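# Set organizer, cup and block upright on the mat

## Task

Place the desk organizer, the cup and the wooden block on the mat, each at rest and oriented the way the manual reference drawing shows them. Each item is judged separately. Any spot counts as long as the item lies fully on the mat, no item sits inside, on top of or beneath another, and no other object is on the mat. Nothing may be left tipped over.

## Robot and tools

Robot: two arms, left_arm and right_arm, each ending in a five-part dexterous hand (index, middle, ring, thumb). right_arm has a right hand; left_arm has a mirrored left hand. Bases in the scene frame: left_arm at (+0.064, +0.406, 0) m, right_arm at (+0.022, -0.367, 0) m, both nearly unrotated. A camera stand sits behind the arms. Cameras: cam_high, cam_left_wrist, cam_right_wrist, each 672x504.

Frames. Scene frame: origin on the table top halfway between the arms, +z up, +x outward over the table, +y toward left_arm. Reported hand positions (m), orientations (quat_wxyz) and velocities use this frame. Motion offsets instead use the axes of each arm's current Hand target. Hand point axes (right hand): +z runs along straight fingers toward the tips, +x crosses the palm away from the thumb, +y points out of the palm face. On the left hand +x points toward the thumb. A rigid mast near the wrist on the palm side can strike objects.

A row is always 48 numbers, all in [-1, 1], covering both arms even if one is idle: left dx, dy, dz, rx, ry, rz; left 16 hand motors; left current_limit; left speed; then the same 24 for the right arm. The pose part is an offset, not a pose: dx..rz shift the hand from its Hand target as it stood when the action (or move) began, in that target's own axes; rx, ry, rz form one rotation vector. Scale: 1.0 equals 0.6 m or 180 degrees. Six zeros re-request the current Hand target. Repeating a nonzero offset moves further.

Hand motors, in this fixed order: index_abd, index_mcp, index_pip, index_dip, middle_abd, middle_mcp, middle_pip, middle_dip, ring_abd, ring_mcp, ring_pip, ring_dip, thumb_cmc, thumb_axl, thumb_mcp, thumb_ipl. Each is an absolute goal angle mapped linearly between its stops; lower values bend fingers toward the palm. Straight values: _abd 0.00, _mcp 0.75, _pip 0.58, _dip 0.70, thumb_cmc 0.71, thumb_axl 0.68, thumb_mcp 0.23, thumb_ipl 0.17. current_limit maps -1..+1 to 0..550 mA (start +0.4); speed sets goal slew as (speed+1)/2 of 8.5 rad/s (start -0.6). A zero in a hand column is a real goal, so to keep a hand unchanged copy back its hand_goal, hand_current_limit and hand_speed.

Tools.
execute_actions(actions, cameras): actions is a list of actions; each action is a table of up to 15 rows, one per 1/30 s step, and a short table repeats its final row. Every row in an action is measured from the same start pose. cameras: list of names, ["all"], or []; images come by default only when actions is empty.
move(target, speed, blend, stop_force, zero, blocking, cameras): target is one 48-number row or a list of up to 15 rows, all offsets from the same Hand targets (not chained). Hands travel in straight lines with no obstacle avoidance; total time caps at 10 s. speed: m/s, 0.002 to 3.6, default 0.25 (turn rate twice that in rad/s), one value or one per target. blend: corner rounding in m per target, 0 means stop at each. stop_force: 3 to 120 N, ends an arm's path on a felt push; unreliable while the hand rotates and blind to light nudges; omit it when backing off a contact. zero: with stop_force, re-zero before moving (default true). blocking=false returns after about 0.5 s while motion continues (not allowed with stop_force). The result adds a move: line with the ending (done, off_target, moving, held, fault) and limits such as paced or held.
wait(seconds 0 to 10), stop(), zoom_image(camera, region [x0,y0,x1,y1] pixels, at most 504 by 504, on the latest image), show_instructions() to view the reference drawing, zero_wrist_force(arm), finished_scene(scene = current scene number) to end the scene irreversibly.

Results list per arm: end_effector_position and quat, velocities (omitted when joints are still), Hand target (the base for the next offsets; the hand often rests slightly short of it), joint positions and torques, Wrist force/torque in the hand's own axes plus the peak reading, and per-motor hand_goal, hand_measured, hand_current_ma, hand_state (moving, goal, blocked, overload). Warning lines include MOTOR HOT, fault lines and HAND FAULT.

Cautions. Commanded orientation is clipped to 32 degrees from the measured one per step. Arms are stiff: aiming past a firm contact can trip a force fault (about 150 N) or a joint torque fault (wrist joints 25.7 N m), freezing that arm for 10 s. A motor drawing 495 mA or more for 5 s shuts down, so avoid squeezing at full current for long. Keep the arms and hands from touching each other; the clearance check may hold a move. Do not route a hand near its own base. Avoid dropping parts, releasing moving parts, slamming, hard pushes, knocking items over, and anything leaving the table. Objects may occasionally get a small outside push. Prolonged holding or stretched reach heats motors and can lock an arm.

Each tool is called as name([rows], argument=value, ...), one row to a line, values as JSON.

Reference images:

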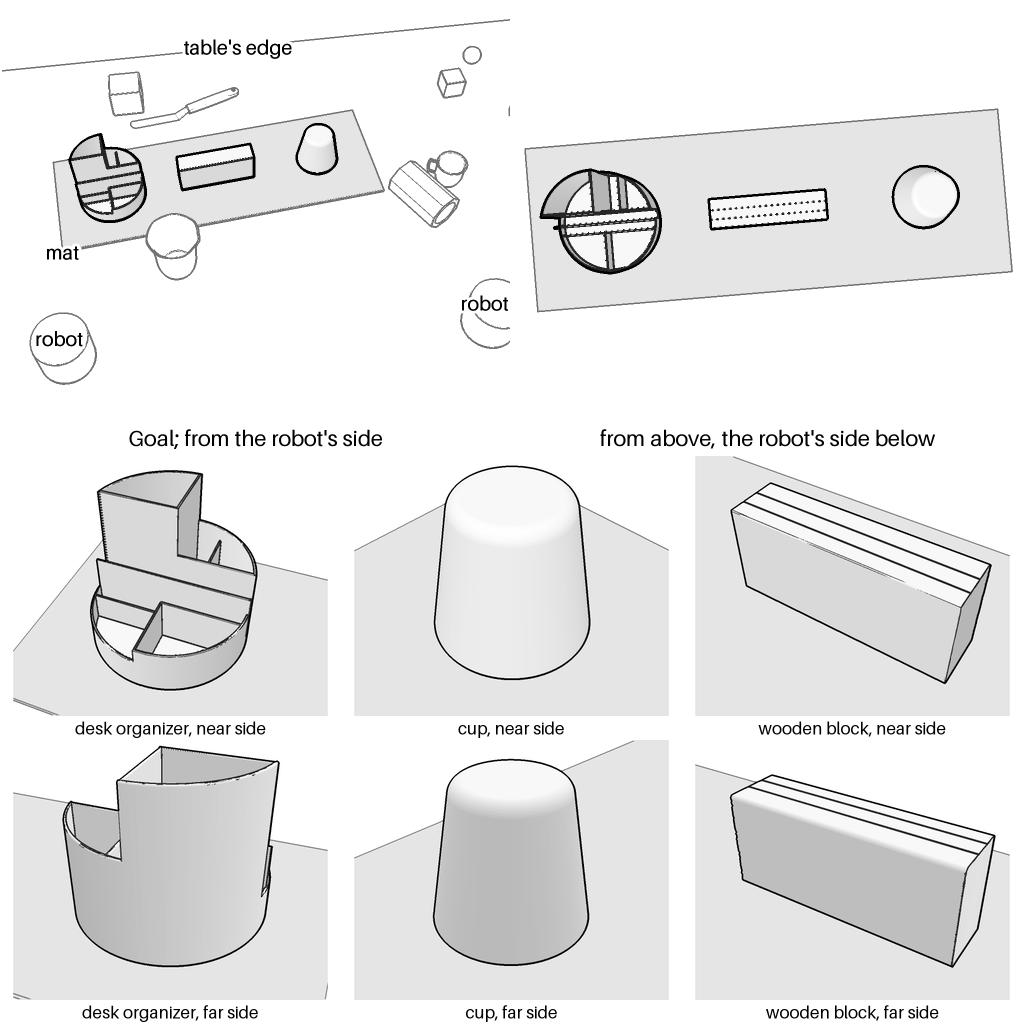

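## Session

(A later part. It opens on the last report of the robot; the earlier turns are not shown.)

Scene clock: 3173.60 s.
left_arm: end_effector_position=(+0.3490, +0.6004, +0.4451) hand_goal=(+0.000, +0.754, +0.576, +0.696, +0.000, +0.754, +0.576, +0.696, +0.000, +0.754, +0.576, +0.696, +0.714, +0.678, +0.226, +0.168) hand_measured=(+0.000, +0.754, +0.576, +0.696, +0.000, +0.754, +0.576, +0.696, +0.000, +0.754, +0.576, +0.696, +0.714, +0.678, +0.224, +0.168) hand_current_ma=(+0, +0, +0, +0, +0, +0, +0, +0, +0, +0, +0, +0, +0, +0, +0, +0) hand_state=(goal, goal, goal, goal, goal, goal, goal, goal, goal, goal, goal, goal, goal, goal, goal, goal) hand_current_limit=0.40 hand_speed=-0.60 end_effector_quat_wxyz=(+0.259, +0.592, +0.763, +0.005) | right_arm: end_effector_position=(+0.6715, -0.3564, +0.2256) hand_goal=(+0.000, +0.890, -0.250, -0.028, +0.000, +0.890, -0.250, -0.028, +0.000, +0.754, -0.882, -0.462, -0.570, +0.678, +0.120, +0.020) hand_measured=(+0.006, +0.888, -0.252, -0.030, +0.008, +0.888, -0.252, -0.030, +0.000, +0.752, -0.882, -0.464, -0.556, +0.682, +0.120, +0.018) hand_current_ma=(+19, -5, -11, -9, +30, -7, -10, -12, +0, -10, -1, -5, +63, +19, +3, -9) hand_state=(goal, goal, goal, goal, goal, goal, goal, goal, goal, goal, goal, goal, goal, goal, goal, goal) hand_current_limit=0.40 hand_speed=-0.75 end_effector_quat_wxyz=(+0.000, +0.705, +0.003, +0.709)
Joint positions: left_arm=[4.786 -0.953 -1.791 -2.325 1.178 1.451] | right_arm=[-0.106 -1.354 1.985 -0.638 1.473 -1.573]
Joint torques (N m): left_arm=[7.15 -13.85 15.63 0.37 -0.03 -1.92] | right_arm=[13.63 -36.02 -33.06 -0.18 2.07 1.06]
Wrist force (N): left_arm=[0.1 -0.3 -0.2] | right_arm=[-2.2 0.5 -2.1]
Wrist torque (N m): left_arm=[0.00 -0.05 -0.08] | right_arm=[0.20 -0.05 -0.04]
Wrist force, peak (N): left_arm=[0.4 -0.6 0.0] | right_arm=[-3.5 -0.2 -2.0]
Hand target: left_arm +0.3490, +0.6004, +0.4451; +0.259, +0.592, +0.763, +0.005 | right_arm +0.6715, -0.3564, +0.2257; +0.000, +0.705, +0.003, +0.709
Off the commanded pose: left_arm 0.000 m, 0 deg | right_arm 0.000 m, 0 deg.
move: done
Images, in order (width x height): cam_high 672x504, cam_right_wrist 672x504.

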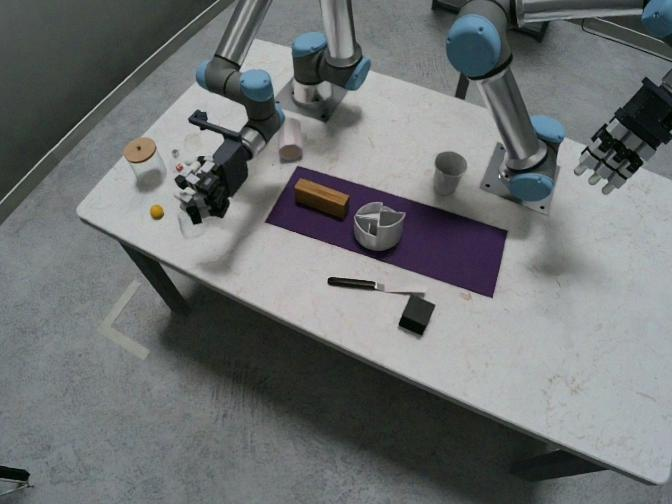

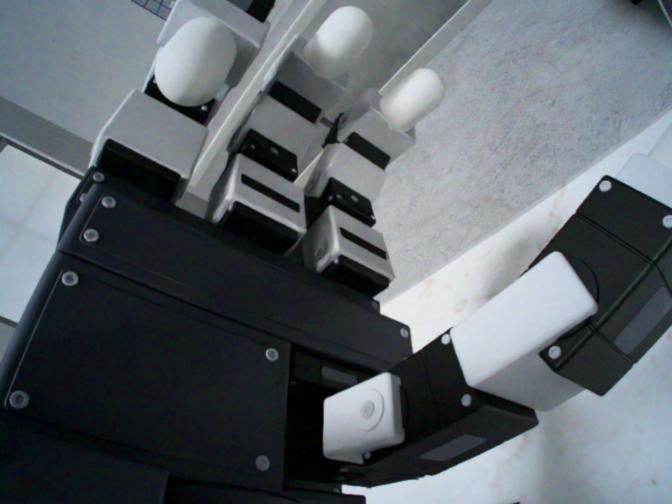

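move(target=[0,0,0,0,0,0, 0,0.754,0.576,0.696,0,0.754,0.576,0.696,0,0.754,0.576,0.696,0.714,0.678,0.226,0.168,0.4,-0.6, 0.0407,-0.1274,-0.0858,0,-0.287,0.4095, 0,0.89,-0.25,-0.029,0,0.89,-0.25,-0.029,0,0.754,-0.883,-0.463,-0.571,0.677,0.12,0.02,0.4,-0.75], speed=0.35, cameras=["cam_high"])

zoom_image(camera="cam_high", region=[160, 190, 240, 270])

zoom_image(camera="cam_high", region=[220, 100, 320, 200])

Scene clock: 3187.53 s.
left_arm: end_effector_position=(+0.3490, +0.6004, +0.4451) hand_goal=(+0.000, +0.754, +0.576, +0.696, +0.000, +0.754, +0.576, +0.696, +0.000, +0.754, +0.576, +0.696, +0.714, +0.678, +0.226, +0.168) hand_measured=(+0.000, +0.754, +0.576, +0.696, +0.000, +0.754, +0.576, +0.696, +0.000, +0.754, +0.576, +0.696, +0.714, +0.678, +0.224, +0.168) hand_current_ma=(+0, +0, +0, +0, +0, +0, +0, +0, +0, +0, +0, +0, +0, +0, +0, +0) hand_state=(goal, goal, goal, goal, goal, goal, goal, goal, goal, goal, goal, goal, goal, goal, goal, goal) hand_current_limit=0.40 hand_speed=-0.60 end_effector_quat_wxyz=(+0.259, +0.592, +0.763, +0.005) | right_arm: end_effector_position=(+0.6195, -0.2801, +0.2495) hand_goal=(+0.000, +0.890, -0.250, -0.028, +0.000, +0.890, -0.250, -0.028, +0.000, +0.754, -0.882, -0.462, -0.570, +0.678, +0.120, +0.020) hand_measured=(+0.004, +0.884, -0.252, -0.030, +0.004, +0.886, -0.252, -0.030, +0.000, +0.752, -0.882, -0.464, -0.568, +0.680, +0.120, +0.018) hand_current_ma=(+11, -22, -11, -9, +11, -18, -10, -11, +0, -12, -1, -5, +10, +10, +3, -9) hand_state=(goal, goal, goal, goal, goal, goal, goal, goal, goal, goal, goal, goal, goal, goal, goal, goal) hand_current_limit=0.40 hand_speed=-0.75 end_effector_quat_wxyz=(-0.410, +0.788, -0.406, +0.215)
Joint positions: left_arm=[4.786 -0.953 -1.791 -2.325 1.178 1.451] | right_arm=[-0.309 -1.18 1.279 0.746 0.868 -0.638]
Joint torques (N m): left_arm=[6.92 -10.94 14.87 0.41 0.19 -2.09] | right_arm=[-10.07 -27.43 -31.35 2.57 -2.65 1.57]
Wrist force (N): left_arm=[0.2 -0.4 -0.1] | right_arm=[0.4 1.6 0.9]
Wrist torque (N m): left_arm=[-0.01 -0.07 -0.07] | right_arm=[-0.03 -0.33 0.06]
Wrist force, peak (N): left_arm=[0.3 -0.7 0.1] | right_arm=[-2.6 0.7 -1.9]
Hand target: left_arm +0.3490, +0.6004, +0.4451; +0.259, +0.592, +0.763, +0.005 | right_arm +0.6195, -0.2801, +0.2495; -0.410, +0.788, -0.406, +0.215
Off the commanded pose: left_arm 0.000 m, 0 deg | right_arm 0.000 m, 0 deg.
move: done
Images, in order (width x height): cam_high 672x504.

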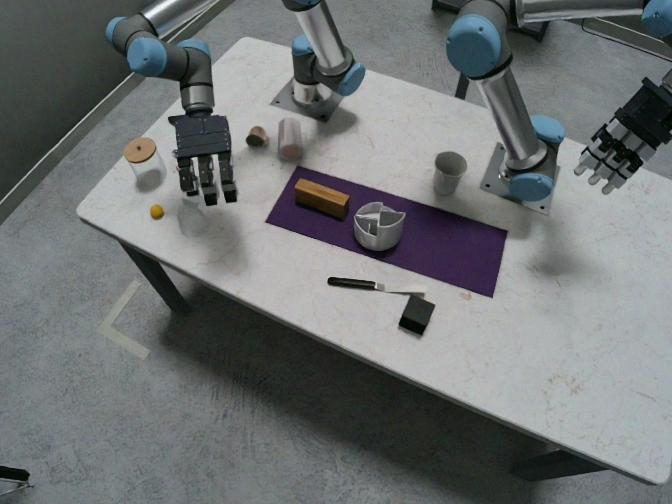

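Scaled by 6.300 from the camera's 672x504 image, which has a finer 960x720 frame.

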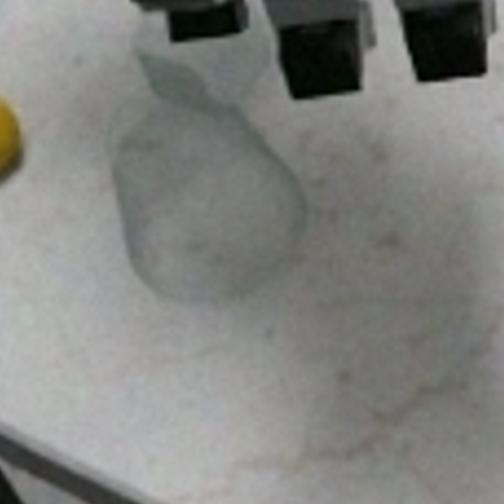

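Scaled by 5.040 from the camera's 672x504 image, which has a finer 960x720 frame.

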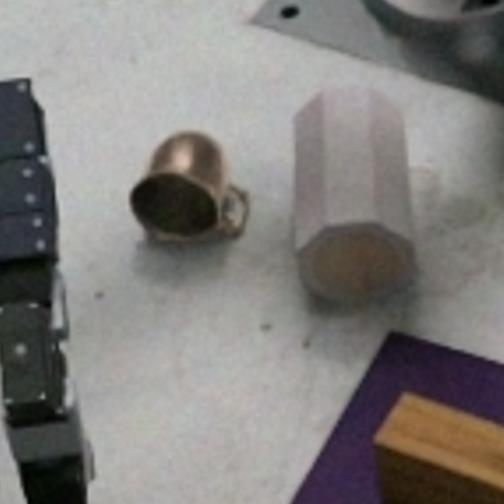

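move(target=[0,0,0,0,0,0, 0,0.754,0.576,0.696,0,0.754,0.576,0.696,0,0.754,0.576,0.696,0.714,0.678,0.226,0.168,0.4,-0.6, 0.2575,0.0676,0.0474,0,0,0, 0,0.89,-0.25,-0.029,0,0.89,-0.25,-0.029,0,0.754,-0.883,-0.463,-0.571,0.677,0.12,0.02,0.4,-0.75], speed=0.3)

move(target=[0,0,0,0,0,0, 0,0.754,0.576,0.696,0,0.754,0.576,0.696,0,0.754,0.576,0.696,0.714,0.678,0.226,0.168,0.4,-0.6, 0,0.2116,0.1483,0,0,0, 0,0.89,-0.25,-0.029,0,0.89,-0.25,-0.029,0,0.754,-0.883,-0.463,-0.571,0.677,0.12,0.02,0.4,-0.75], speed=0.06, stop_force=4, cameras=["cam_high","cam_right_wrist"])

zoom_image(camera="cam_high", region=[150, 160, 250, 260])

Scene clock: 3214.80 s.
left_arm: end_effector_position=(+0.3490, +0.6004, +0.4451) hand_goal=(+0.000, +0.754, +0.576, +0.696, +0.000, +0.754, +0.576, +0.696, +0.000, +0.754, +0.576, +0.696, +0.714, +0.678, +0.226, +0.168) hand_measured=(+0.000, +0.754, +0.576, +0.696, +0.000, +0.754, +0.576, +0.696, +0.000, +0.754, +0.576, +0.696, +0.714, +0.678, +0.224, +0.168) hand_current_ma=(+0, +0, +0, +0, +0, +0, +0, +0, +0, +0, +0, +0, +0, +0, +0, +0) hand_state=(goal, goal, goal, goal, goal, goal, goal, goal, goal, goal, goal, goal, goal, goal, goal, goal) hand_current_limit=0.40 hand_speed=-0.60 end_effector_quat_wxyz=(+0.259, +0.592, +0.763, +0.005) | right_arm: end_effector_position=(+0.7090, -0.4063, +0.2010) hand_goal=(+0.000, +0.890, -0.250, -0.028, +0.000, +0.890, -0.250, -0.028, +0.000, +0.754, -0.882, -0.462, -0.570, +0.678, +0.120, +0.020) hand_measured=(+0.002, +0.884, -0.252, -0.030, +0.002, +0.886, -0.252, -0.030, +0.000, +0.750, -0.882, -0.464, -0.568, +0.680, +0.120, +0.018) hand_current_ma=(+10, -24, -11, -9, +10, -20, -10, -11, +0, -13, -1, -5, +5, +10, +2, -9) hand_state=(goal, goal, goal, goal, goal, goal, goal, goal, goal, goal, goal, goal, goal, goal, goal, goal) hand_current_limit=0.40 hand_speed=-0.75 end_effector_quat_wxyz=(-0.410, +0.788, -0.406, +0.215)
Joint positions: left_arm=[4.786 -0.953 -1.791 -2.325 1.178 1.451] | right_arm=[-0.468 -0.862 0.929 0.896 0.769 -0.809]
Joint torques (N m): left_arm=[6.72 -13.19 15.27 0.31 0.09 -2.01] | right_arm=[-11.89 -39.28 -29.86 2.8 -2.76 -1.24]
Wrist force (N): left_arm=[0.2 -0.3 -0.1] | right_arm=[0.9 1.3 0.7]
Wrist torque (N m): left_arm=[-0.01 -0.06 -0.07] | right_arm=[-0.10 -0.40 0.19]
Wrist force, peak (N): left_arm=[0.3 -0.6 -0.1] | right_arm=[2.0 1.9 1.2]
Hand target: left_arm +0.3490, +0.6004, +0.4451; +0.259, +0.592, +0.763, +0.005 | right_arm +0.7090, -0.4064, +0.2009; -0.410, +0.788, -0.406, +0.215
Off the commanded pose: left_arm 0.000 m, 0 deg | right_arm 0.000 m, 0 deg.
move: done

Scene clock: 3218.43 s.
left_arm: end_effector_position=(+0.3490, +0.6004, +0.4451) hand_goal=(+0.000, +0.754, +0.576, +0.696, +0.000, +0.754, +0.576, +0.696, +0.000, +0.754, +0.576, +0.696, +0.714, +0.678, +0.226, +0.168) hand_measured=(+0.000, +0.754, +0.576, +0.696, +0.000, +0.754, +0.576, +0.696, +0.000, +0.754, +0.576, +0.696, +0.714, +0.678, +0.224, +0.168) hand_current_ma=(+0, +0, +0, +0, +0, +0, +0, +0, +0, +0, +0, +0, +0, +0, +0, +0) hand_state=(goal, goal, goal, goal, goal, goal, goal, goal, goal, goal, goal, goal, goal, goal, goal, goal) hand_current_limit=0.40 hand_speed=-0.60 end_effector_quat_wxyz=(+0.259, +0.592, +0.763, +0.005) | right_arm: end_effector_position=(+0.7101, -0.4068, +0.0459) hand_goal=(+0.000, +0.890, -0.250, -0.028, +0.000, +0.890, -0.250, -0.028, +0.000, +0.754, -0.882, -0.462, -0.570, +0.678, +0.120, +0.020) hand_measured=(+0.002, +0.884, -0.252, -0.030, +0.002, +0.886, -0.252, -0.030, +0.000, +0.750, -0.882, -0.464, -0.570, +0.680, +0.120, +0.018) hand_current_ma=(+10, -24, -11, -9, +10, -20, -10, -11, +0, -13, -1, -5, +0, +8, -3, -9) hand_state=(goal, goal, goal, goal, goal, goal, goal, goal, goal, goal, goal, goal, goal, goal, goal, goal) hand_current_limit=0.40 hand_speed=-0.75 end_effector_quat_wxyz=(-0.410, +0.788, -0.406, +0.215)
Joint positions: left_arm=[4.786 -0.953 -1.791 -2.325 1.178 1.451] | right_arm=[-0.468 -0.762 1.159 0.565 0.769 -0.809]
Joint torques (N m): left_arm=[9.27 -12.13 16.12 0.49 0.32 -1.9] | right_arm=[8.97 -39.76 -7.82 -1.04 0.34 1.28]
Wrist force (N): left_arm=[0.0 -0.3 -0.1] | right_arm=[0.7 1.0 1.1]
Wrist torque (N m): left_arm=[-0.01 -0.04 -0.08] | right_arm=[-0.16 -0.34 0.14]
Wrist force, peak (N): left_arm=[0.2 -0.6 -0.1] | right_arm=[0.7 1.3 1.1]
Hand target: left_arm +0.3490, +0.6004, +0.4451; +0.259, +0.592, +0.763, +0.005 | right_arm +0.7101, -0.4068, +0.0459; -0.410, +0.788, -0.406, +0.215
Off the commanded pose: left_arm 0.000 m, 0 deg | right_arm 0.000 m, 0 deg.
move: done
Images, in order (width x height): cam_high 672x504, cam_right_wrist 672x504.

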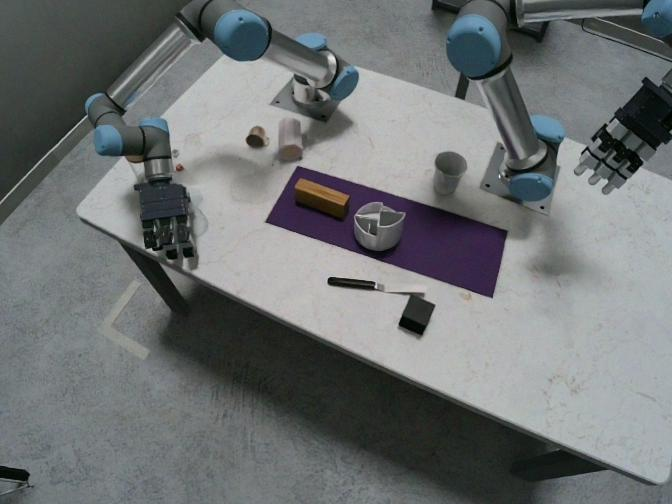

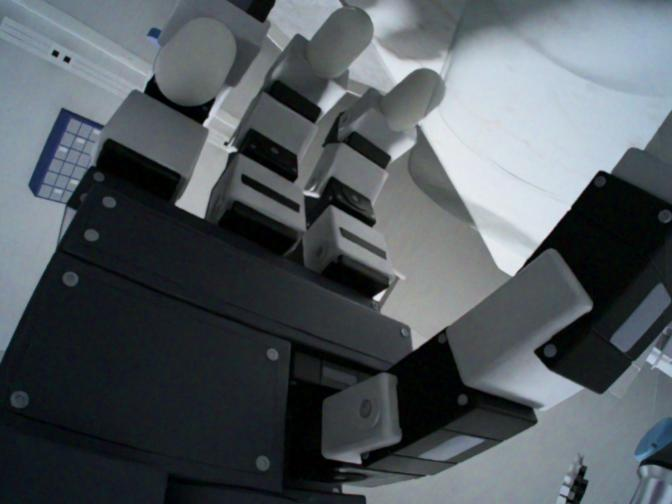

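Scaled by 5.040 from the camera's 672x504 image, which has a finer 960x720 frame.

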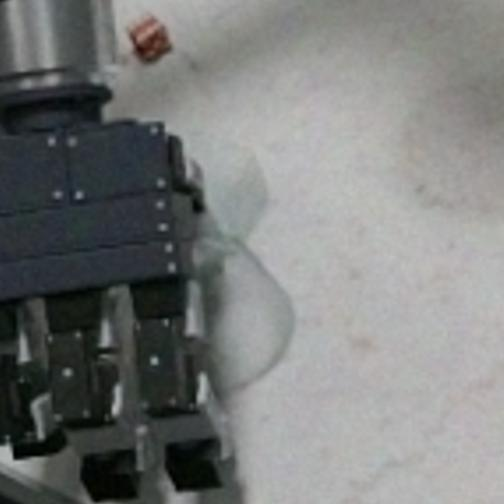

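move([
  [0,0,0,0,0,0, 0,0.754,0.576,0.696,0,0.754,0.576,0.696,0,0.754,0.576,0.696,0.714,0.678,0.226,0.168,0.4,-0.6, -0.0167,0,0,0,0,0, 0,0.89,-0.25,-0.029,0,0.89,-0.25,-0.029,0,0.754,-0.883,-0.463,-0.571,0.677,0.12,0.02,0.5,-0.8],
  [0,0,0,0,0,0, 0,0.754,0.576,0.696,0,0.754,0.576,0.696,0,0.754,0.576,0.696,0.714,0.678,0.226,0.168,0.4,-0.6, -0.0167,0,0,0,0,0, 0,0.82,-0.66,-0.101,0,0.82,-0.66,-0.101,0,0.754,-0.883,-0.463,-0.571,0.677,-0.23,-0.26,0.5,-0.8],
], speed=0.05, cameras=["cam_high","cam_right_wrist"])

zoom_image(camera="cam_high", region=[150, 160, 250, 260])

Scene clock: 3234.70 s.
left_arm: end_effector_position=(+0.3490, +0.6004, +0.4451) hand_goal=(+0.000, +0.754, +0.576, +0.696, +0.000, +0.754, +0.576, +0.696, +0.000, +0.754, +0.576, +0.696, +0.714, +0.678, +0.226, +0.168) hand_measured=(+0.000, +0.754, +0.576, +0.696, +0.000, +0.754, +0.576, +0.696, +0.000, +0.754, +0.576, +0.696, +0.714, +0.678, +0.224, +0.168) hand_current_ma=(+0, +0, +0, +0, +0, +0, +0, +0, +0, +0, +0, +0, +0, +0, +0, +0) hand_state=(goal, goal, goal, goal, goal, goal, goal, goal, goal, goal, goal, goal, goal, goal, goal, goal) hand_current_limit=0.40 hand_speed=-0.60 end_effector_quat_wxyz=(+0.259, +0.592, +0.763, +0.005) | right_arm: end_effector_position=(+0.7043, -0.3986, +0.0458) hand_goal=(+0.000, +0.820, -0.660, -0.100, +0.000, +0.820, -0.660, -0.100, +0.000, +0.754, -0.882, -0.462, -0.570, +0.678, -0.230, -0.260) hand_measured=(+0.002, +0.866, -0.436, -0.086, +0.002, +0.830, -0.612, -0.090, +0.000, +0.750, -0.882, -0.464, -0.566, +0.678, +0.018, -0.146) hand_current_ma=(+10, +218, +413, +63, +6, +41, +213, +42, +0, -13, -1, -5, +15, -1, +413, +413) hand_state=(goal, blocked, blocked, goal, goal, goal, blocked, goal, goal, goal, goal, goal, goal, goal, blocked, blocked) hand_current_limit=0.50 hand_speed=-0.80 end_effector_quat_wxyz=(-0.410, +0.788, -0.406, +0.215)
Joint positions: left_arm=[4.786 -0.953 -1.791 -2.325 1.178 1.451] | right_arm=[-0.46 -0.781 1.194 0.543 0.774 -0.799]
Joint torques (N m): left_arm=[8.59 -13.46 15.66 0.38 0.36 -1.8] | right_arm=[13.5 -56.84 -8.63 0.77 0.13 1.26]
Wrist force (N): left_arm=[0.1 -0.4 -0.2] | right_arm=[0.6 2.5 1.5]
Wrist torque (N m): left_arm=[-0.01 -0.05 -0.08] | right_arm=[-0.09 -0.34 0.10]
Wrist force, peak (N): left_arm=[0.4 -0.6 0.0] | right_arm=[0.4 2.8 2.0]
Hand target: left_arm +0.3490, +0.6004, +0.4451; +0.259, +0.592, +0.763, +0.005 | right_arm +0.7043, -0.3986, +0.0459; -0.410, +0.788, -0.406, +0.215
Off the commanded pose: left_arm 0.000 m, 0 deg | right_arm 0.000 m, 0 deg.
move: done
Images, in order (width x height): cam_high 672x504, cam_right_wrist 672x504.

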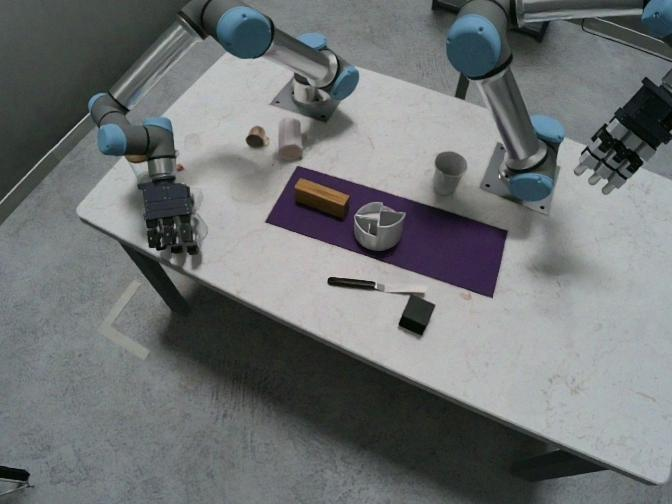

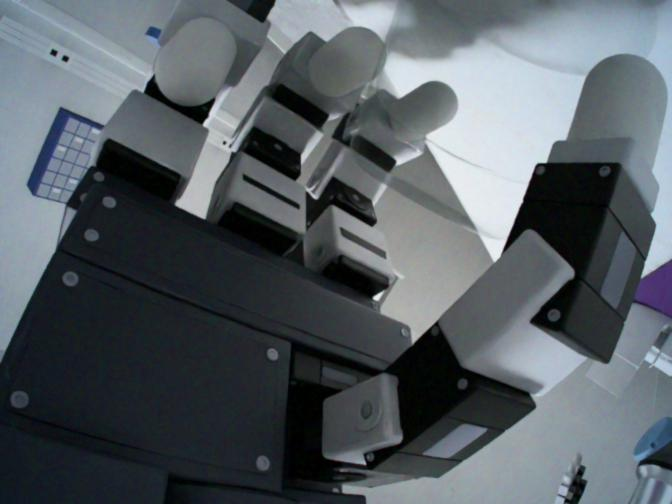

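Scaled by 5.040 from the camera's 672x504 image, which has a finer 960x720 frame.

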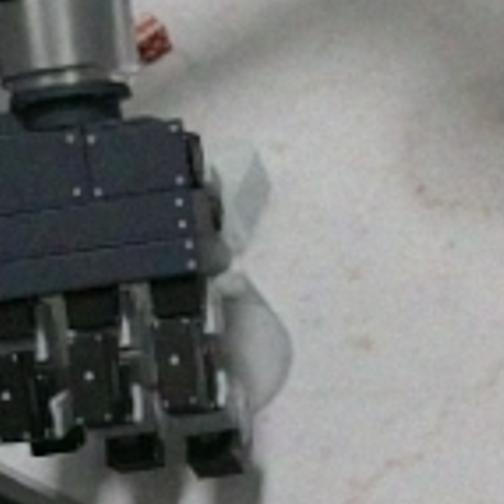

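move(target=[0,0,0,0,0,0, 0,0.754,0.576,0.696,0,0.754,0.576,0.696,0,0.754,0.576,0.696,0.714,0.678,0.226,0.168,0.4,-0.6, 0,-0.3003,-0.2105,0,0,0, 0,0.82,-0.66,-0.101,0,0.82,-0.66,-0.101,0,0.754,-0.883,-0.463,-0.571,0.677,-0.23,-0.26,0.5,-0.8], speed=0.1, cameras=["cam_high","cam_right_wrist"])

zoom_image(camera="cam_high", region=[130, 130, 250, 250])

Scene clock: 3243.37 s.
left_arm: end_effector_position=(+0.3490, +0.6004, +0.4451) hand_goal=(+0.000, +0.754, +0.576, +0.696, +0.000, +0.754, +0.576, +0.696, +0.000, +0.754, +0.576, +0.696, +0.714, +0.678, +0.226, +0.168) hand_measured=(+0.000, +0.754, +0.576, +0.696, +0.000, +0.754, +0.576, +0.696, +0.000, +0.754, +0.576, +0.696, +0.714, +0.678, +0.224, +0.168) hand_current_ma=(+0, +0, +0, +0, +0, +0, +0, +0, +0, +0, +0, +0, +0, +0, +0, +0) hand_state=(goal, goal, goal, goal, goal, goal, goal, goal, goal, goal, goal, goal, goal, goal, goal, goal) hand_current_limit=0.40 hand_speed=-0.60 end_effector_quat_wxyz=(+0.259, +0.592, +0.763, +0.005) | right_arm: end_effector_position=(+0.7028, -0.3981, +0.2658) hand_goal=(+0.000, +0.820, -0.660, -0.100, +0.000, +0.820, -0.660, -0.100, +0.000, +0.754, -0.882, -0.462, -0.570, +0.678, -0.230, -0.260) hand_measured=(+0.002, +0.866, -0.436, -0.084, +0.000, +0.832, -0.620, -0.090, +0.000, +0.750, -0.882, -0.464, -0.566, +0.678, +0.020, -0.146) hand_current_ma=(+10, +218, +413, +64, +2, +49, +182, +42, +0, -14, -1, -5, +17, +0, +413, +412) hand_state=(goal, blocked, blocked, goal, goal, goal, blocked, goal, goal, goal, goal, goal, goal, goal, blocked, blocked) hand_current_limit=0.50 hand_speed=-0.80 end_effector_quat_wxyz=(-0.410, +0.788, -0.406, +0.215)
Joint positions: left_arm=[4.786 -0.953 -1.791 -2.325 1.178 1.451] | right_arm=[-0.46 -0.887 0.804 1.039 0.774 -0.799]
Joint torques (N m): left_arm=[7.82 -12.73 14.92 0.43 0.03 -1.98] | right_arm=[5.28 -38.61 -33.8 2.97 -0.24 -1.32]
Wrist force (N): left_arm=[0.1 -0.5 0.0] | right_arm=[0.6 3.0 2.4]
Wrist torque (N m): left_arm=[-0.05 -0.05 -0.07] | right_arm=[-0.11 -0.36 0.15]
Wrist force, peak (N): left_arm=[0.2 -0.6 -0.1] | right_arm=[0.4 3.8 2.4]
Hand target: left_arm +0.3490, +0.6004, +0.4451; +0.259, +0.592, +0.763, +0.005 | right_arm +0.7028, -0.3980, +0.2659; -0.410, +0.788, -0.406, +0.215
Off the commanded pose: left_arm 0.000 m, 0 deg | right_arm 0.000 m, 0 deg.
move: done
Images, in order (width x height): cam_high 672x504, cam_right_wrist 672x504.

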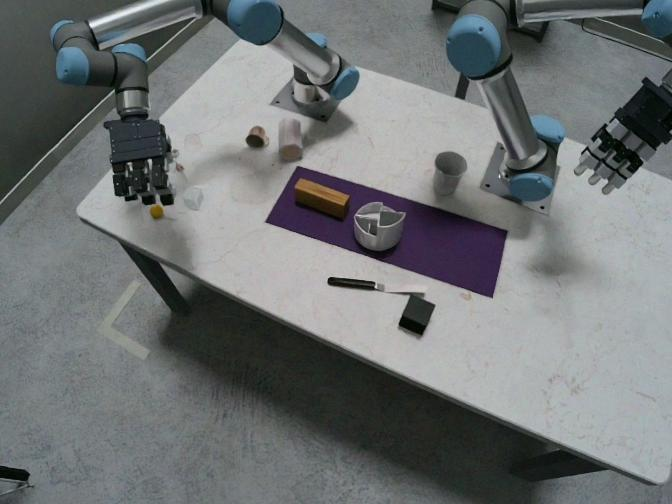

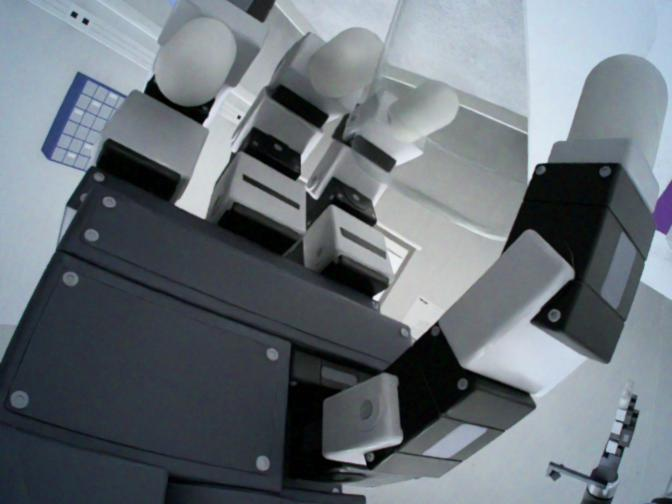

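Scaled by 4.200 from the camera's 672x504 image, which has a finer 960x720 frame.

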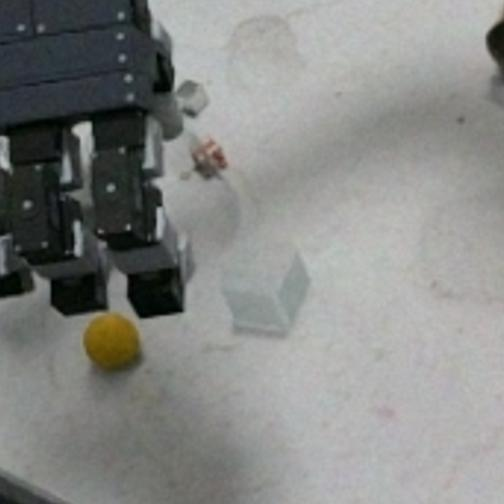

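move(target=[0,0,0,0,0,0, 0,0.754,0.576,0.696,0,0.754,0.576,0.696,0,0.754,0.576,0.696,0.714,0.678,0.226,0.168,0.4,-0.6, -0.6017,-0.0818,0.1167,0,0,0, 0,0.82,-0.66,-0.101,0,0.82,-0.66,-0.101,0,0.754,-0.883,-0.463,-0.571,0.677,-0.23,-0.26,0.5,-0.8], speed=0.35)

move(target=[0,0,0,0,0,0, 0,0.754,0.576,0.696,0,0.754,0.576,0.696,0,0.754,0.576,0.696,0.714,0.678,0.226,0.168,0.4,-0.6, -0.6017,-0.0818,0.1167,0,0,0, 0,0.82,-0.66,-0.101,0,0.82,-0.66,-0.101,0,0.754,-0.883,-0.463,-0.571,0.677,-0.23,-0.26,0.5,-0.8], speed=0.35, cameras=["cam_high","cam_right_wrist"])

Scene clock: 3257.77 s.
left_arm: end_effector_position=(+0.3490, +0.6004, +0.4451) hand_goal=(+0.000, +0.754, +0.576, +0.696, +0.000, +0.754, +0.576, +0.696, +0.000, +0.754, +0.576, +0.696, +0.714, +0.678, +0.226, +0.168) hand_measured=(+0.000, +0.754, +0.576, +0.696, +0.000, +0.754, +0.576, +0.696, +0.000, +0.754, +0.576, +0.696, +0.714, +0.678, +0.224, +0.168) hand_current_ma=(+0, +0, +0, +0, +0, +0, +0, +0, +0, +0, +0, +0, +0, +0, +0, +0) hand_state=(goal, goal, goal, goal, goal, goal, goal, goal, goal, goal, goal, goal, goal, goal, goal, goal) hand_current_limit=0.40 hand_speed=-0.60 end_effector_quat_wxyz=(+0.259, +0.592, +0.763, +0.005) | right_arm: end_effector_position=(+0.5642, -0.0540, +0.2640) hand_goal=(+0.000, +0.820, -0.660, -0.100, +0.000, +0.820, -0.660, -0.100, +0.000, +0.754, -0.882, -0.462, -0.570, +0.678, -0.230, -0.260) hand_measured=(+0.002, +0.866, -0.436, -0.084, +0.000, +0.832, -0.626, -0.090, +0.000, +0.750, -0.882, -0.464, -0.564, +0.678, +0.020, -0.146) hand_current_ma=(+10, +218, +413, +68, +2, +50, +155, +42, +0, -14, -1, -5, +27, +3, +413, +412) hand_state=(goal, blocked, blocked, goal, goal, goal, blocked, goal, goal, goal, goal, goal, goal, goal, blocked, blocked) hand_current_limit=0.50 hand_speed=-0.80 end_effector_quat_wxyz=(-0.410, +0.788, -0.406, +0.215)
Joint positions: left_arm=[4.786 -0.953 -1.791 -2.325 1.178 1.451] | right_arm=[0.165 -1.234 1.284 0.604 1.219 -0.266]
Joint torques (N m): left_arm=[10.3 -11.89 15 0.31 0.38 -1.82] | right_arm=[13.67 -29.01 -34.26 -2.32 1.66 1.46]
Wrist force (N): left_arm=[0.0 -0.4 -0.2] | right_arm=[0.2 3.1 2.0]
Wrist torque (N m): left_arm=[-0.01 -0.04 -0.09] | right_arm=[-0.07 -0.25 0.00]
Wrist force, peak (N): left_arm=[0.1 -0.6 -0.1] | right_arm=[2.4 3.5 2.1]
Hand target: left_arm +0.3490, +0.6004, +0.4451; +0.259, +0.592, +0.763, +0.005 | right_arm +0.5642, -0.0539, +0.2640; -0.410, +0.788, -0.406, +0.215
Off the commanded pose: left_arm 0.000 m, 0 deg | right_arm 0.000 m, 0 deg.
move: done

Scene clock: 3259.37 s.
left_arm: end_effector_position=(+0.3490, +0.6004, +0.4451) hand_goal=(+0.000, +0.754, +0.576, +0.696, +0.000, +0.754, +0.576, +0.696, +0.000, +0.754, +0.576, +0.696, +0.714, +0.678, +0.226, +0.168) hand_measured=(+0.000, +0.754, +0.576, +0.696, +0.000, +0.754, +0.576, +0.696, +0.000, +0.754, +0.576, +0.696, +0.714, +0.678, +0.224, +0.168) hand_current_ma=(+0, +0, +0, +0, +0, +0, +0, +0, +0, +0, +0, +0, +0, +0, +0, +0) hand_state=(goal, goal, goal, goal, goal, goal, goal, goal, goal, goal, goal, goal, goal, goal, goal, goal) hand_current_limit=0.40 hand_speed=-0.60 end_effector_quat_wxyz=(+0.259, +0.592, +0.763, +0.005) | right_arm: end_effector_position=(+0.4639, +0.1823, +0.2618) hand_goal=(+0.000, +0.820, -0.660, -0.100, +0.000, +0.820, -0.660, -0.100, +0.000, +0.754, -0.882, -0.462, -0.570, +0.678, -0.230, -0.260) hand_measured=(+0.002, +0.866, -0.436, -0.078, +0.000, +0.830, -0.646, -0.096, +0.000, +0.750, -0.882, -0.464, -0.558, +0.682, +0.020, -0.148) hand_current_ma=(+10, +226, +413, +94, +2, +43, +61, +12, +0, -17, -1, -5, +53, +19, +412, +413) hand_state=(goal, blocked, blocked, blocked, goal, goal, goal, goal, goal, goal, goal, goal, goal, goal, blocked, blocked) hand_current_limit=0.50 hand_speed=-0.80 end_effector_quat_wxyz=(-0.417, +0.786, -0.404, +0.214)
Joint positions: left_arm=[4.786 -0.953 -1.791 -2.325 1.178 1.451] | right_arm=[0.669 -1.054 1.024 0.627 1.621 0.034]
Joint torques (N m): left_arm=[9.54 -13.02 16.03 0.65 0.26 -1.81] | right_arm=[-11.52 -52.31 -11.47 -2.54 -1.76 -1.28]
Wrist force (N): left_arm=[0.1 -0.2 -0.2] | right_arm=[0.5 2.9 2.1]
Wrist torque (N m): left_arm=[0.01 -0.05 -0.08] | right_arm=[-0.10 -0.28 0.16]
Wrist force, peak (N): left_arm=[0.2 -0.7 0.1] | right_arm=[-8.8 5.6 5.7]
Hand target: left_arm +0.3490, +0.6004, +0.4451; +0.259, +0.592, +0.763, +0.005 | right_arm +0.4639, +0.1823, +0.2618; -0.417, +0.786, -0.404, +0.214 (not the last commanded pose)
Off the commanded pose: left_arm 0.000 m, 0 deg | right_arm 0.114 m, 1 deg.
move: held (right_arm; a check stopped the path); limits=held
pose unreachable (right arm): on one or more control steps of this call, first in action 0 (counted from 0), this arm could not follow its commanded pose, so it was not sent that pose on those steps. It may still have moved: this result reports where it is.
cause: moving toward the commanded pose would bring a part of the arm too close to another arm (a part of this arm just beyond joint 5 (wrist 2) and a part of the left arm just beyond its joint 2 (shoulder lift), 47 mm apart when this arm was first held).
Images, in order (width x height): cam_high 672x504, cam_right_wrist 672x504.

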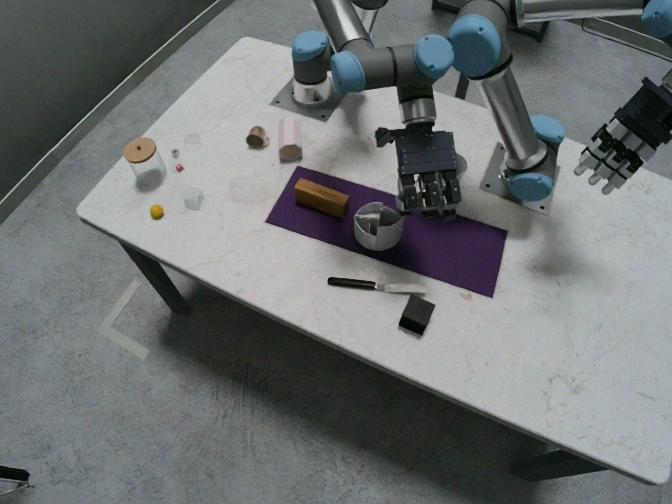

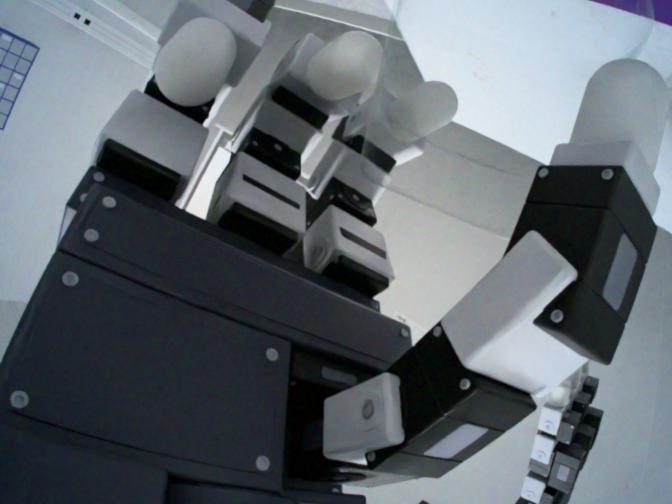

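move(target=[0,0,0,0,0,0, 0,0.754,0.576,0.696,0,0.754,0.576,0.696,0,0.754,0.576,0.696,0.714,0.678,0.226,0.168,0.4,-0.6, -0.254,0.0209,0.1496,-0.004,-0.2022,-0.1443, 0,0.82,-0.66,-0.101,0,0.82,-0.66,-0.101,0,0.754,-0.883,-0.463,-0.571,0.677,-0.23,-0.26,0.5,-0.8], speed=0.25, cameras=["cam_high","cam_right_wrist"])

zoom_image(camera="cam_high", region=[350, 100, 530, 280])

Scene clock: 3305.53 s.
left_arm: end_effector_position=(+0.3490, +0.6004, +0.4451) hand_goal=(+0.000, +0.754, +0.576, +0.696, +0.000, +0.754, +0.576, +0.696, +0.000, +0.754, +0.576, +0.696, +0.714, +0.678, +0.226, +0.168) hand_measured=(+0.000, +0.754, +0.576, +0.696, +0.000, +0.754, +0.576, +0.696, +0.000, +0.754, +0.576, +0.696, +0.714, +0.678, +0.224, +0.168) hand_current_ma=(+0, +0, +0, +0, +0, +0, +0, +0, +0, +0, +0, +0, +0, +0, +0, +0) hand_state=(goal, goal, goal, goal, goal, goal, goal, goal, goal, goal, goal, goal, goal, goal, goal, goal) hand_current_limit=0.40 hand_speed=-0.60 end_effector_quat_wxyz=(+0.259, +0.592, +0.763, +0.005) | right_arm: end_effector_position=(+0.4294, +0.3450, +0.2009) hand_goal=(+0.000, +0.820, -0.660, -0.100, +0.000, +0.820, -0.660, -0.100, +0.000, +0.754, -0.882, -0.462, -0.570, +0.678, -0.230, -0.260) hand_measured=(+0.002, +0.866, -0.436, -0.078, +0.000, +0.830, -0.646, -0.096, +0.000, +0.750, -0.882, -0.464, -0.558, +0.682, +0.020, -0.148) hand_current_ma=(+10, +226, +413, +94, +2, +44, +61, +12, +0, -17, -1, -5, +53, +19, +413, +413) hand_state=(goal, blocked, blocked, blocked, goal, goal, goal, goal, goal, goal, goal, goal, goal, goal, blocked, blocked) hand_current_limit=0.50 hand_speed=-0.80 end_effector_quat_wxyz=(-0.460, +0.884, -0.072, +0.045)
Joint positions: left_arm=[4.786 -0.953 -1.791 -2.325 1.178 1.451] | right_arm=[0.75 -0.461 0.133 1.041 1.068 -0.41]
Joint torques (N m): left_arm=[10.26 -13.34 14.68 0.47 0.34 -1.8] | right_arm=[12.92 -51.49 -32.2 2.37 -2.75 -1.23]
Wrist force (N): left_arm=[0.1 -0.4 0.0] | right_arm=[0.6 3.0 1.7]
Wrist torque (N m): left_arm=[-0.03 -0.05 -0.07] | right_arm=[-0.11 -0.33 0.12]
Wrist force, peak (N): left_arm=[0.2 -0.7 -0.1] | right_arm=[0.2 2.8 2.8]
Hand target: left_arm +0.3490, +0.6004, +0.4451; +0.259, +0.592, +0.763, +0.005 | right_arm +0.4297, +0.3453, +0.2011; -0.458, +0.885, -0.072, +0.044
Off the commanded pose: left_arm 0.000 m, 0 deg | right_arm 0.000 m, 0 deg.
move: done
Images, in order (width x height): cam_high 672x504, cam_right_wrist 672x504.

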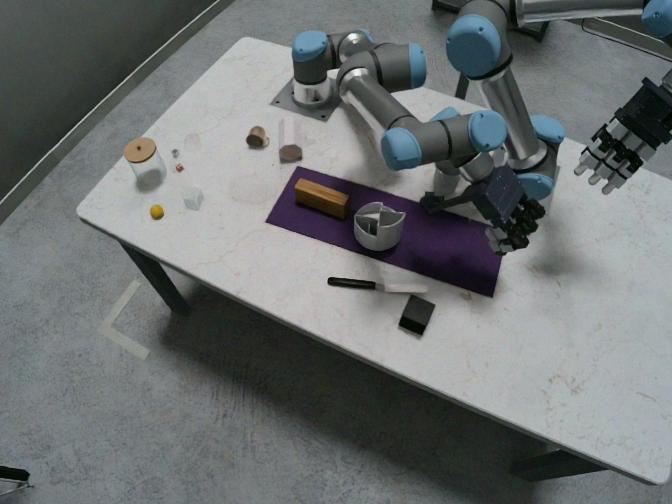

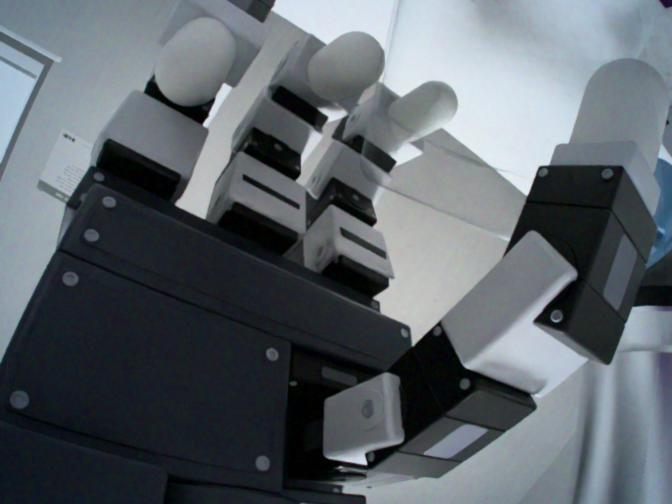

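Scaled by 2.800 from the camera's 672x504 image, which has a finer 960x720 frame.

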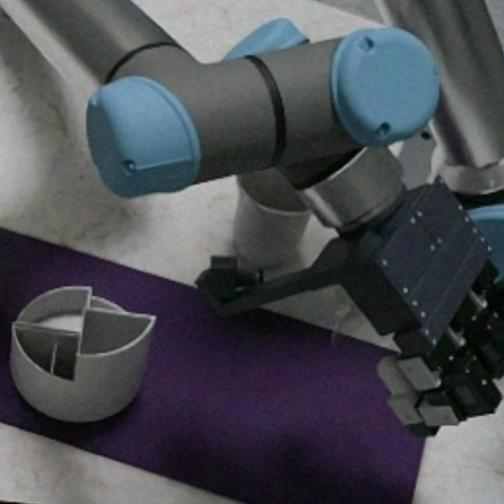

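move(target=[0,0,0,0,0,0, 0,0.754,0.576,0.696,0,0.754,0.576,0.696,0,0.754,0.576,0.696,0.714,0.678,0.226,0.168,0.4,-0.6, 0,0.1706,0.1196,0,0,0, 0,0.82,-0.66,-0.101,0,0.82,-0.66,-0.101,0,0.754,-0.883,-0.463,-0.571,0.677,-0.23,-0.26,0.5,-0.8], speed=0.12)

move(target=[0,0,0,0,0,0, 0,0.754,0.576,0.696,0,0.754,0.576,0.696,0,0.754,0.576,0.696,0.714,0.678,0.226,0.168,0.4,-0.6, 0,0.0614,0.043,0,0,0, 0,0.82,-0.66,-0.101,0,0.82,-0.66,-0.101,0,0.754,-0.883,-0.463,-0.571,0.677,-0.23,-0.26,0.5,-0.8], speed=0.02, stop_force=4, cameras=["cam_high","cam_right_wrist"])

zoom_image(camera="cam_high", region=[400, 150, 550, 300])

Scene clock: 3315.70 s.
left_arm: end_effector_position=(+0.3490, +0.6004, +0.4451) hand_goal=(+0.000, +0.754, +0.576, +0.696, +0.000, +0.754, +0.576, +0.696, +0.000, +0.754, +0.576, +0.696, +0.714, +0.678, +0.226, +0.168) hand_measured=(+0.000, +0.754, +0.576, +0.696, +0.000, +0.754, +0.576, +0.696, +0.000, +0.754, +0.576, +0.696, +0.714, +0.678, +0.224, +0.168) hand_current_ma=(+0, +0, +0, +0, +0, +0, +0, +0, +0, +0, +0, +0, +0, +0, +0, +0) hand_state=(goal, goal, goal, goal, goal, goal, goal, goal, goal, goal, goal, goal, goal, goal, goal, goal) hand_current_limit=0.40 hand_speed=-0.60 end_effector_quat_wxyz=(+0.259, +0.592, +0.763, +0.005) | right_arm: end_effector_position=(+0.4310, +0.3447, +0.0762) hand_goal=(+0.000, +0.820, -0.660, -0.100, +0.000, +0.820, -0.660, -0.100, +0.000, +0.754, -0.882, -0.462, -0.570, +0.678, -0.230, -0.260) hand_measured=(+0.002, +0.866, -0.436, -0.078, +0.000, +0.830, -0.646, -0.096, +0.000, +0.750, -0.882, -0.464, -0.558, +0.682, +0.020, -0.148) hand_current_ma=(+10, +226, +413, +94, +2, +45, +61, +12, +0, -17, -1, -5, +53, +19, +413, +413) hand_state=(goal, blocked, blocked, blocked, goal, goal, goal, goal, goal, goal, goal, goal, goal, goal, blocked, blocked) hand_current_limit=0.50 hand_speed=-0.80 end_effector_quat_wxyz=(-0.458, +0.885, -0.072, +0.044)
Joint positions: left_arm=[4.786 -0.953 -1.791 -2.325 1.178 1.451] | right_arm=[0.749 -0.547 0.625 0.641 1.067 -0.414]
Joint torques (N m): left_arm=[8.86 -13.72 15.8 0.72 0.41 -1.99] | right_arm=[-9.55 -50.43 -11.65 -2.36 -2.11 1.34]
Wrist force (N): left_arm=[-0.1 -0.5 -0.2] | right_arm=[0.5 3.0 2.0]
Wrist torque (N m): left_arm=[-0.02 -0.02 -0.09] | right_arm=[-0.13 -0.32 0.03]
Wrist force, peak (N): left_arm=[0.3 -0.6 -0.2] | right_arm=[0.3 3.7 2.5]
Hand target: left_arm +0.3490, +0.6004, +0.4451; +0.259, +0.592, +0.763, +0.005 | right_arm +0.4310, +0.3447, +0.0761; -0.458, +0.885, -0.072, +0.044
Off the commanded pose: left_arm 0.000 m, 0 deg | right_arm 0.000 m, 0 deg.
move: done

Scene clock: 3318.17 s.
left_arm: end_effector_position=(+0.3490, +0.6004, +0.4451) hand_goal=(+0.000, +0.754, +0.576, +0.696, +0.000, +0.754, +0.576, +0.696, +0.000, +0.754, +0.576, +0.696, +0.714, +0.678, +0.226, +0.168) hand_measured=(+0.000, +0.754, +0.576, +0.696, +0.000, +0.754, +0.576, +0.696, +0.000, +0.754, +0.576, +0.696, +0.714, +0.678, +0.224, +0.168) hand_current_ma=(+0, +0, +0, +0, +0, +0, +0, +0, +0, +0, +0, +0, +0, +0, +0, +0) hand_state=(goal, goal, goal, goal, goal, goal, goal, goal, goal, goal, goal, goal, goal, goal, goal, goal) hand_current_limit=0.40 hand_speed=-0.60 end_effector_quat_wxyz=(+0.259, +0.592, +0.763, +0.005) | right_arm: end_effector_position=(+0.4313, +0.3446, +0.0499) hand_goal=(+0.000, +0.820, -0.660, -0.100, +0.000, +0.820, -0.660, -0.100, +0.000, +0.754, -0.882, -0.462, -0.570, +0.678, -0.230, -0.260) hand_measured=(+0.002, +0.878, -0.466, -0.084, +0.012, +0.830, -0.646, -0.096, +0.000, +0.750, -0.882, -0.464, -0.566, +0.680, +0.022, -0.148) hand_current_ma=(+10, +288, +413, +65, +44, +45, +63, +18, +0, -17, -1, -5, +15, +6, +412, +413) hand_state=(goal, blocked, blocked, goal, goal, goal, goal, goal, goal, goal, goal, goal, goal, goal, blocked, blocked) hand_current_limit=0.50 hand_speed=-0.80 end_effector_quat_wxyz=(-0.458, +0.885, -0.072, +0.044)
Joint positions: left_arm=[4.786 -0.953 -1.791 -2.325 1.178 1.451] | right_arm=[0.748 -0.536 0.671 0.584 1.066 -0.414]
Joint torques (N m): left_arm=[10.35 -13.74 14.31 0.49 0.43 -1.93] | right_arm=[-3.86 -64.41 -31.87 2.5 -1.44 -0.52]
Wrist force (N): left_arm=[0.1 -0.4 -0.1] | right_arm=[1.6 0.6 1.0]
Wrist torque (N m): left_arm=[-0.01 -0.04 -0.08] | right_arm=[-0.14 -0.30 0.08]
Wrist force, peak (N): left_arm=[0.3 -0.6 -0.1] | right_arm=[0.5 3.1 1.8]
Hand target: left_arm +0.3490, +0.6004, +0.4451; +0.259, +0.592, +0.763, +0.005 | right_arm +0.4313, +0.3446, +0.0499; -0.458, +0.885, -0.072, +0.044 (not the last commanded pose)
Off the commanded pose: left_arm 0.000 m, 0 deg | right_arm 0.019 m, 0 deg.
move: contact (right_arm)
Images, in order (width x height): cam_high 672x504, cam_right_wrist 672x504.

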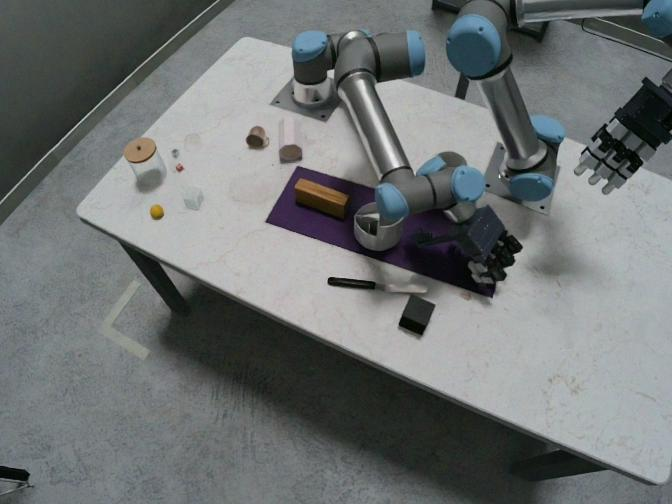

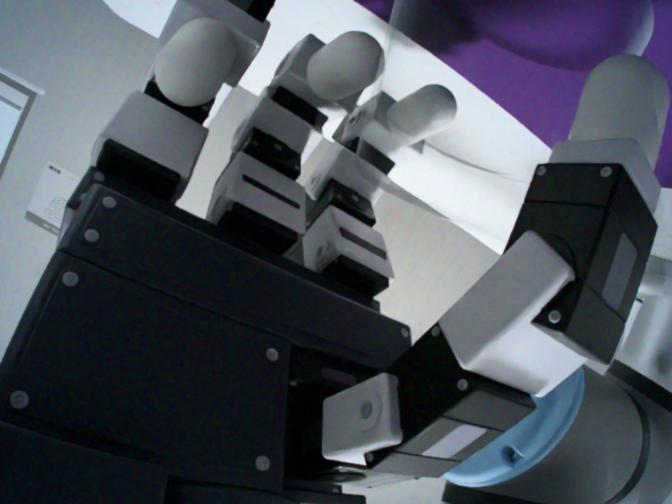

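Scaled by 3.360 from the camera's 672x504 image, which has a finer 960x720 frame.

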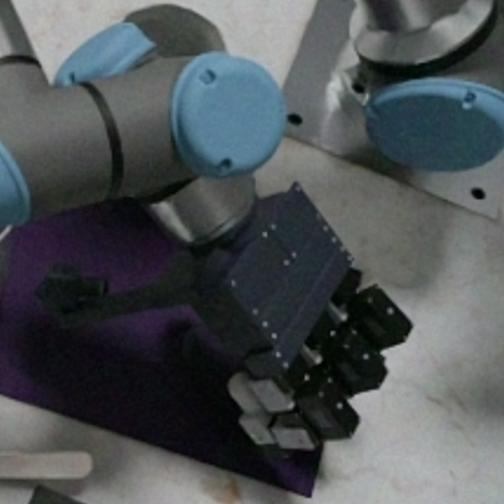

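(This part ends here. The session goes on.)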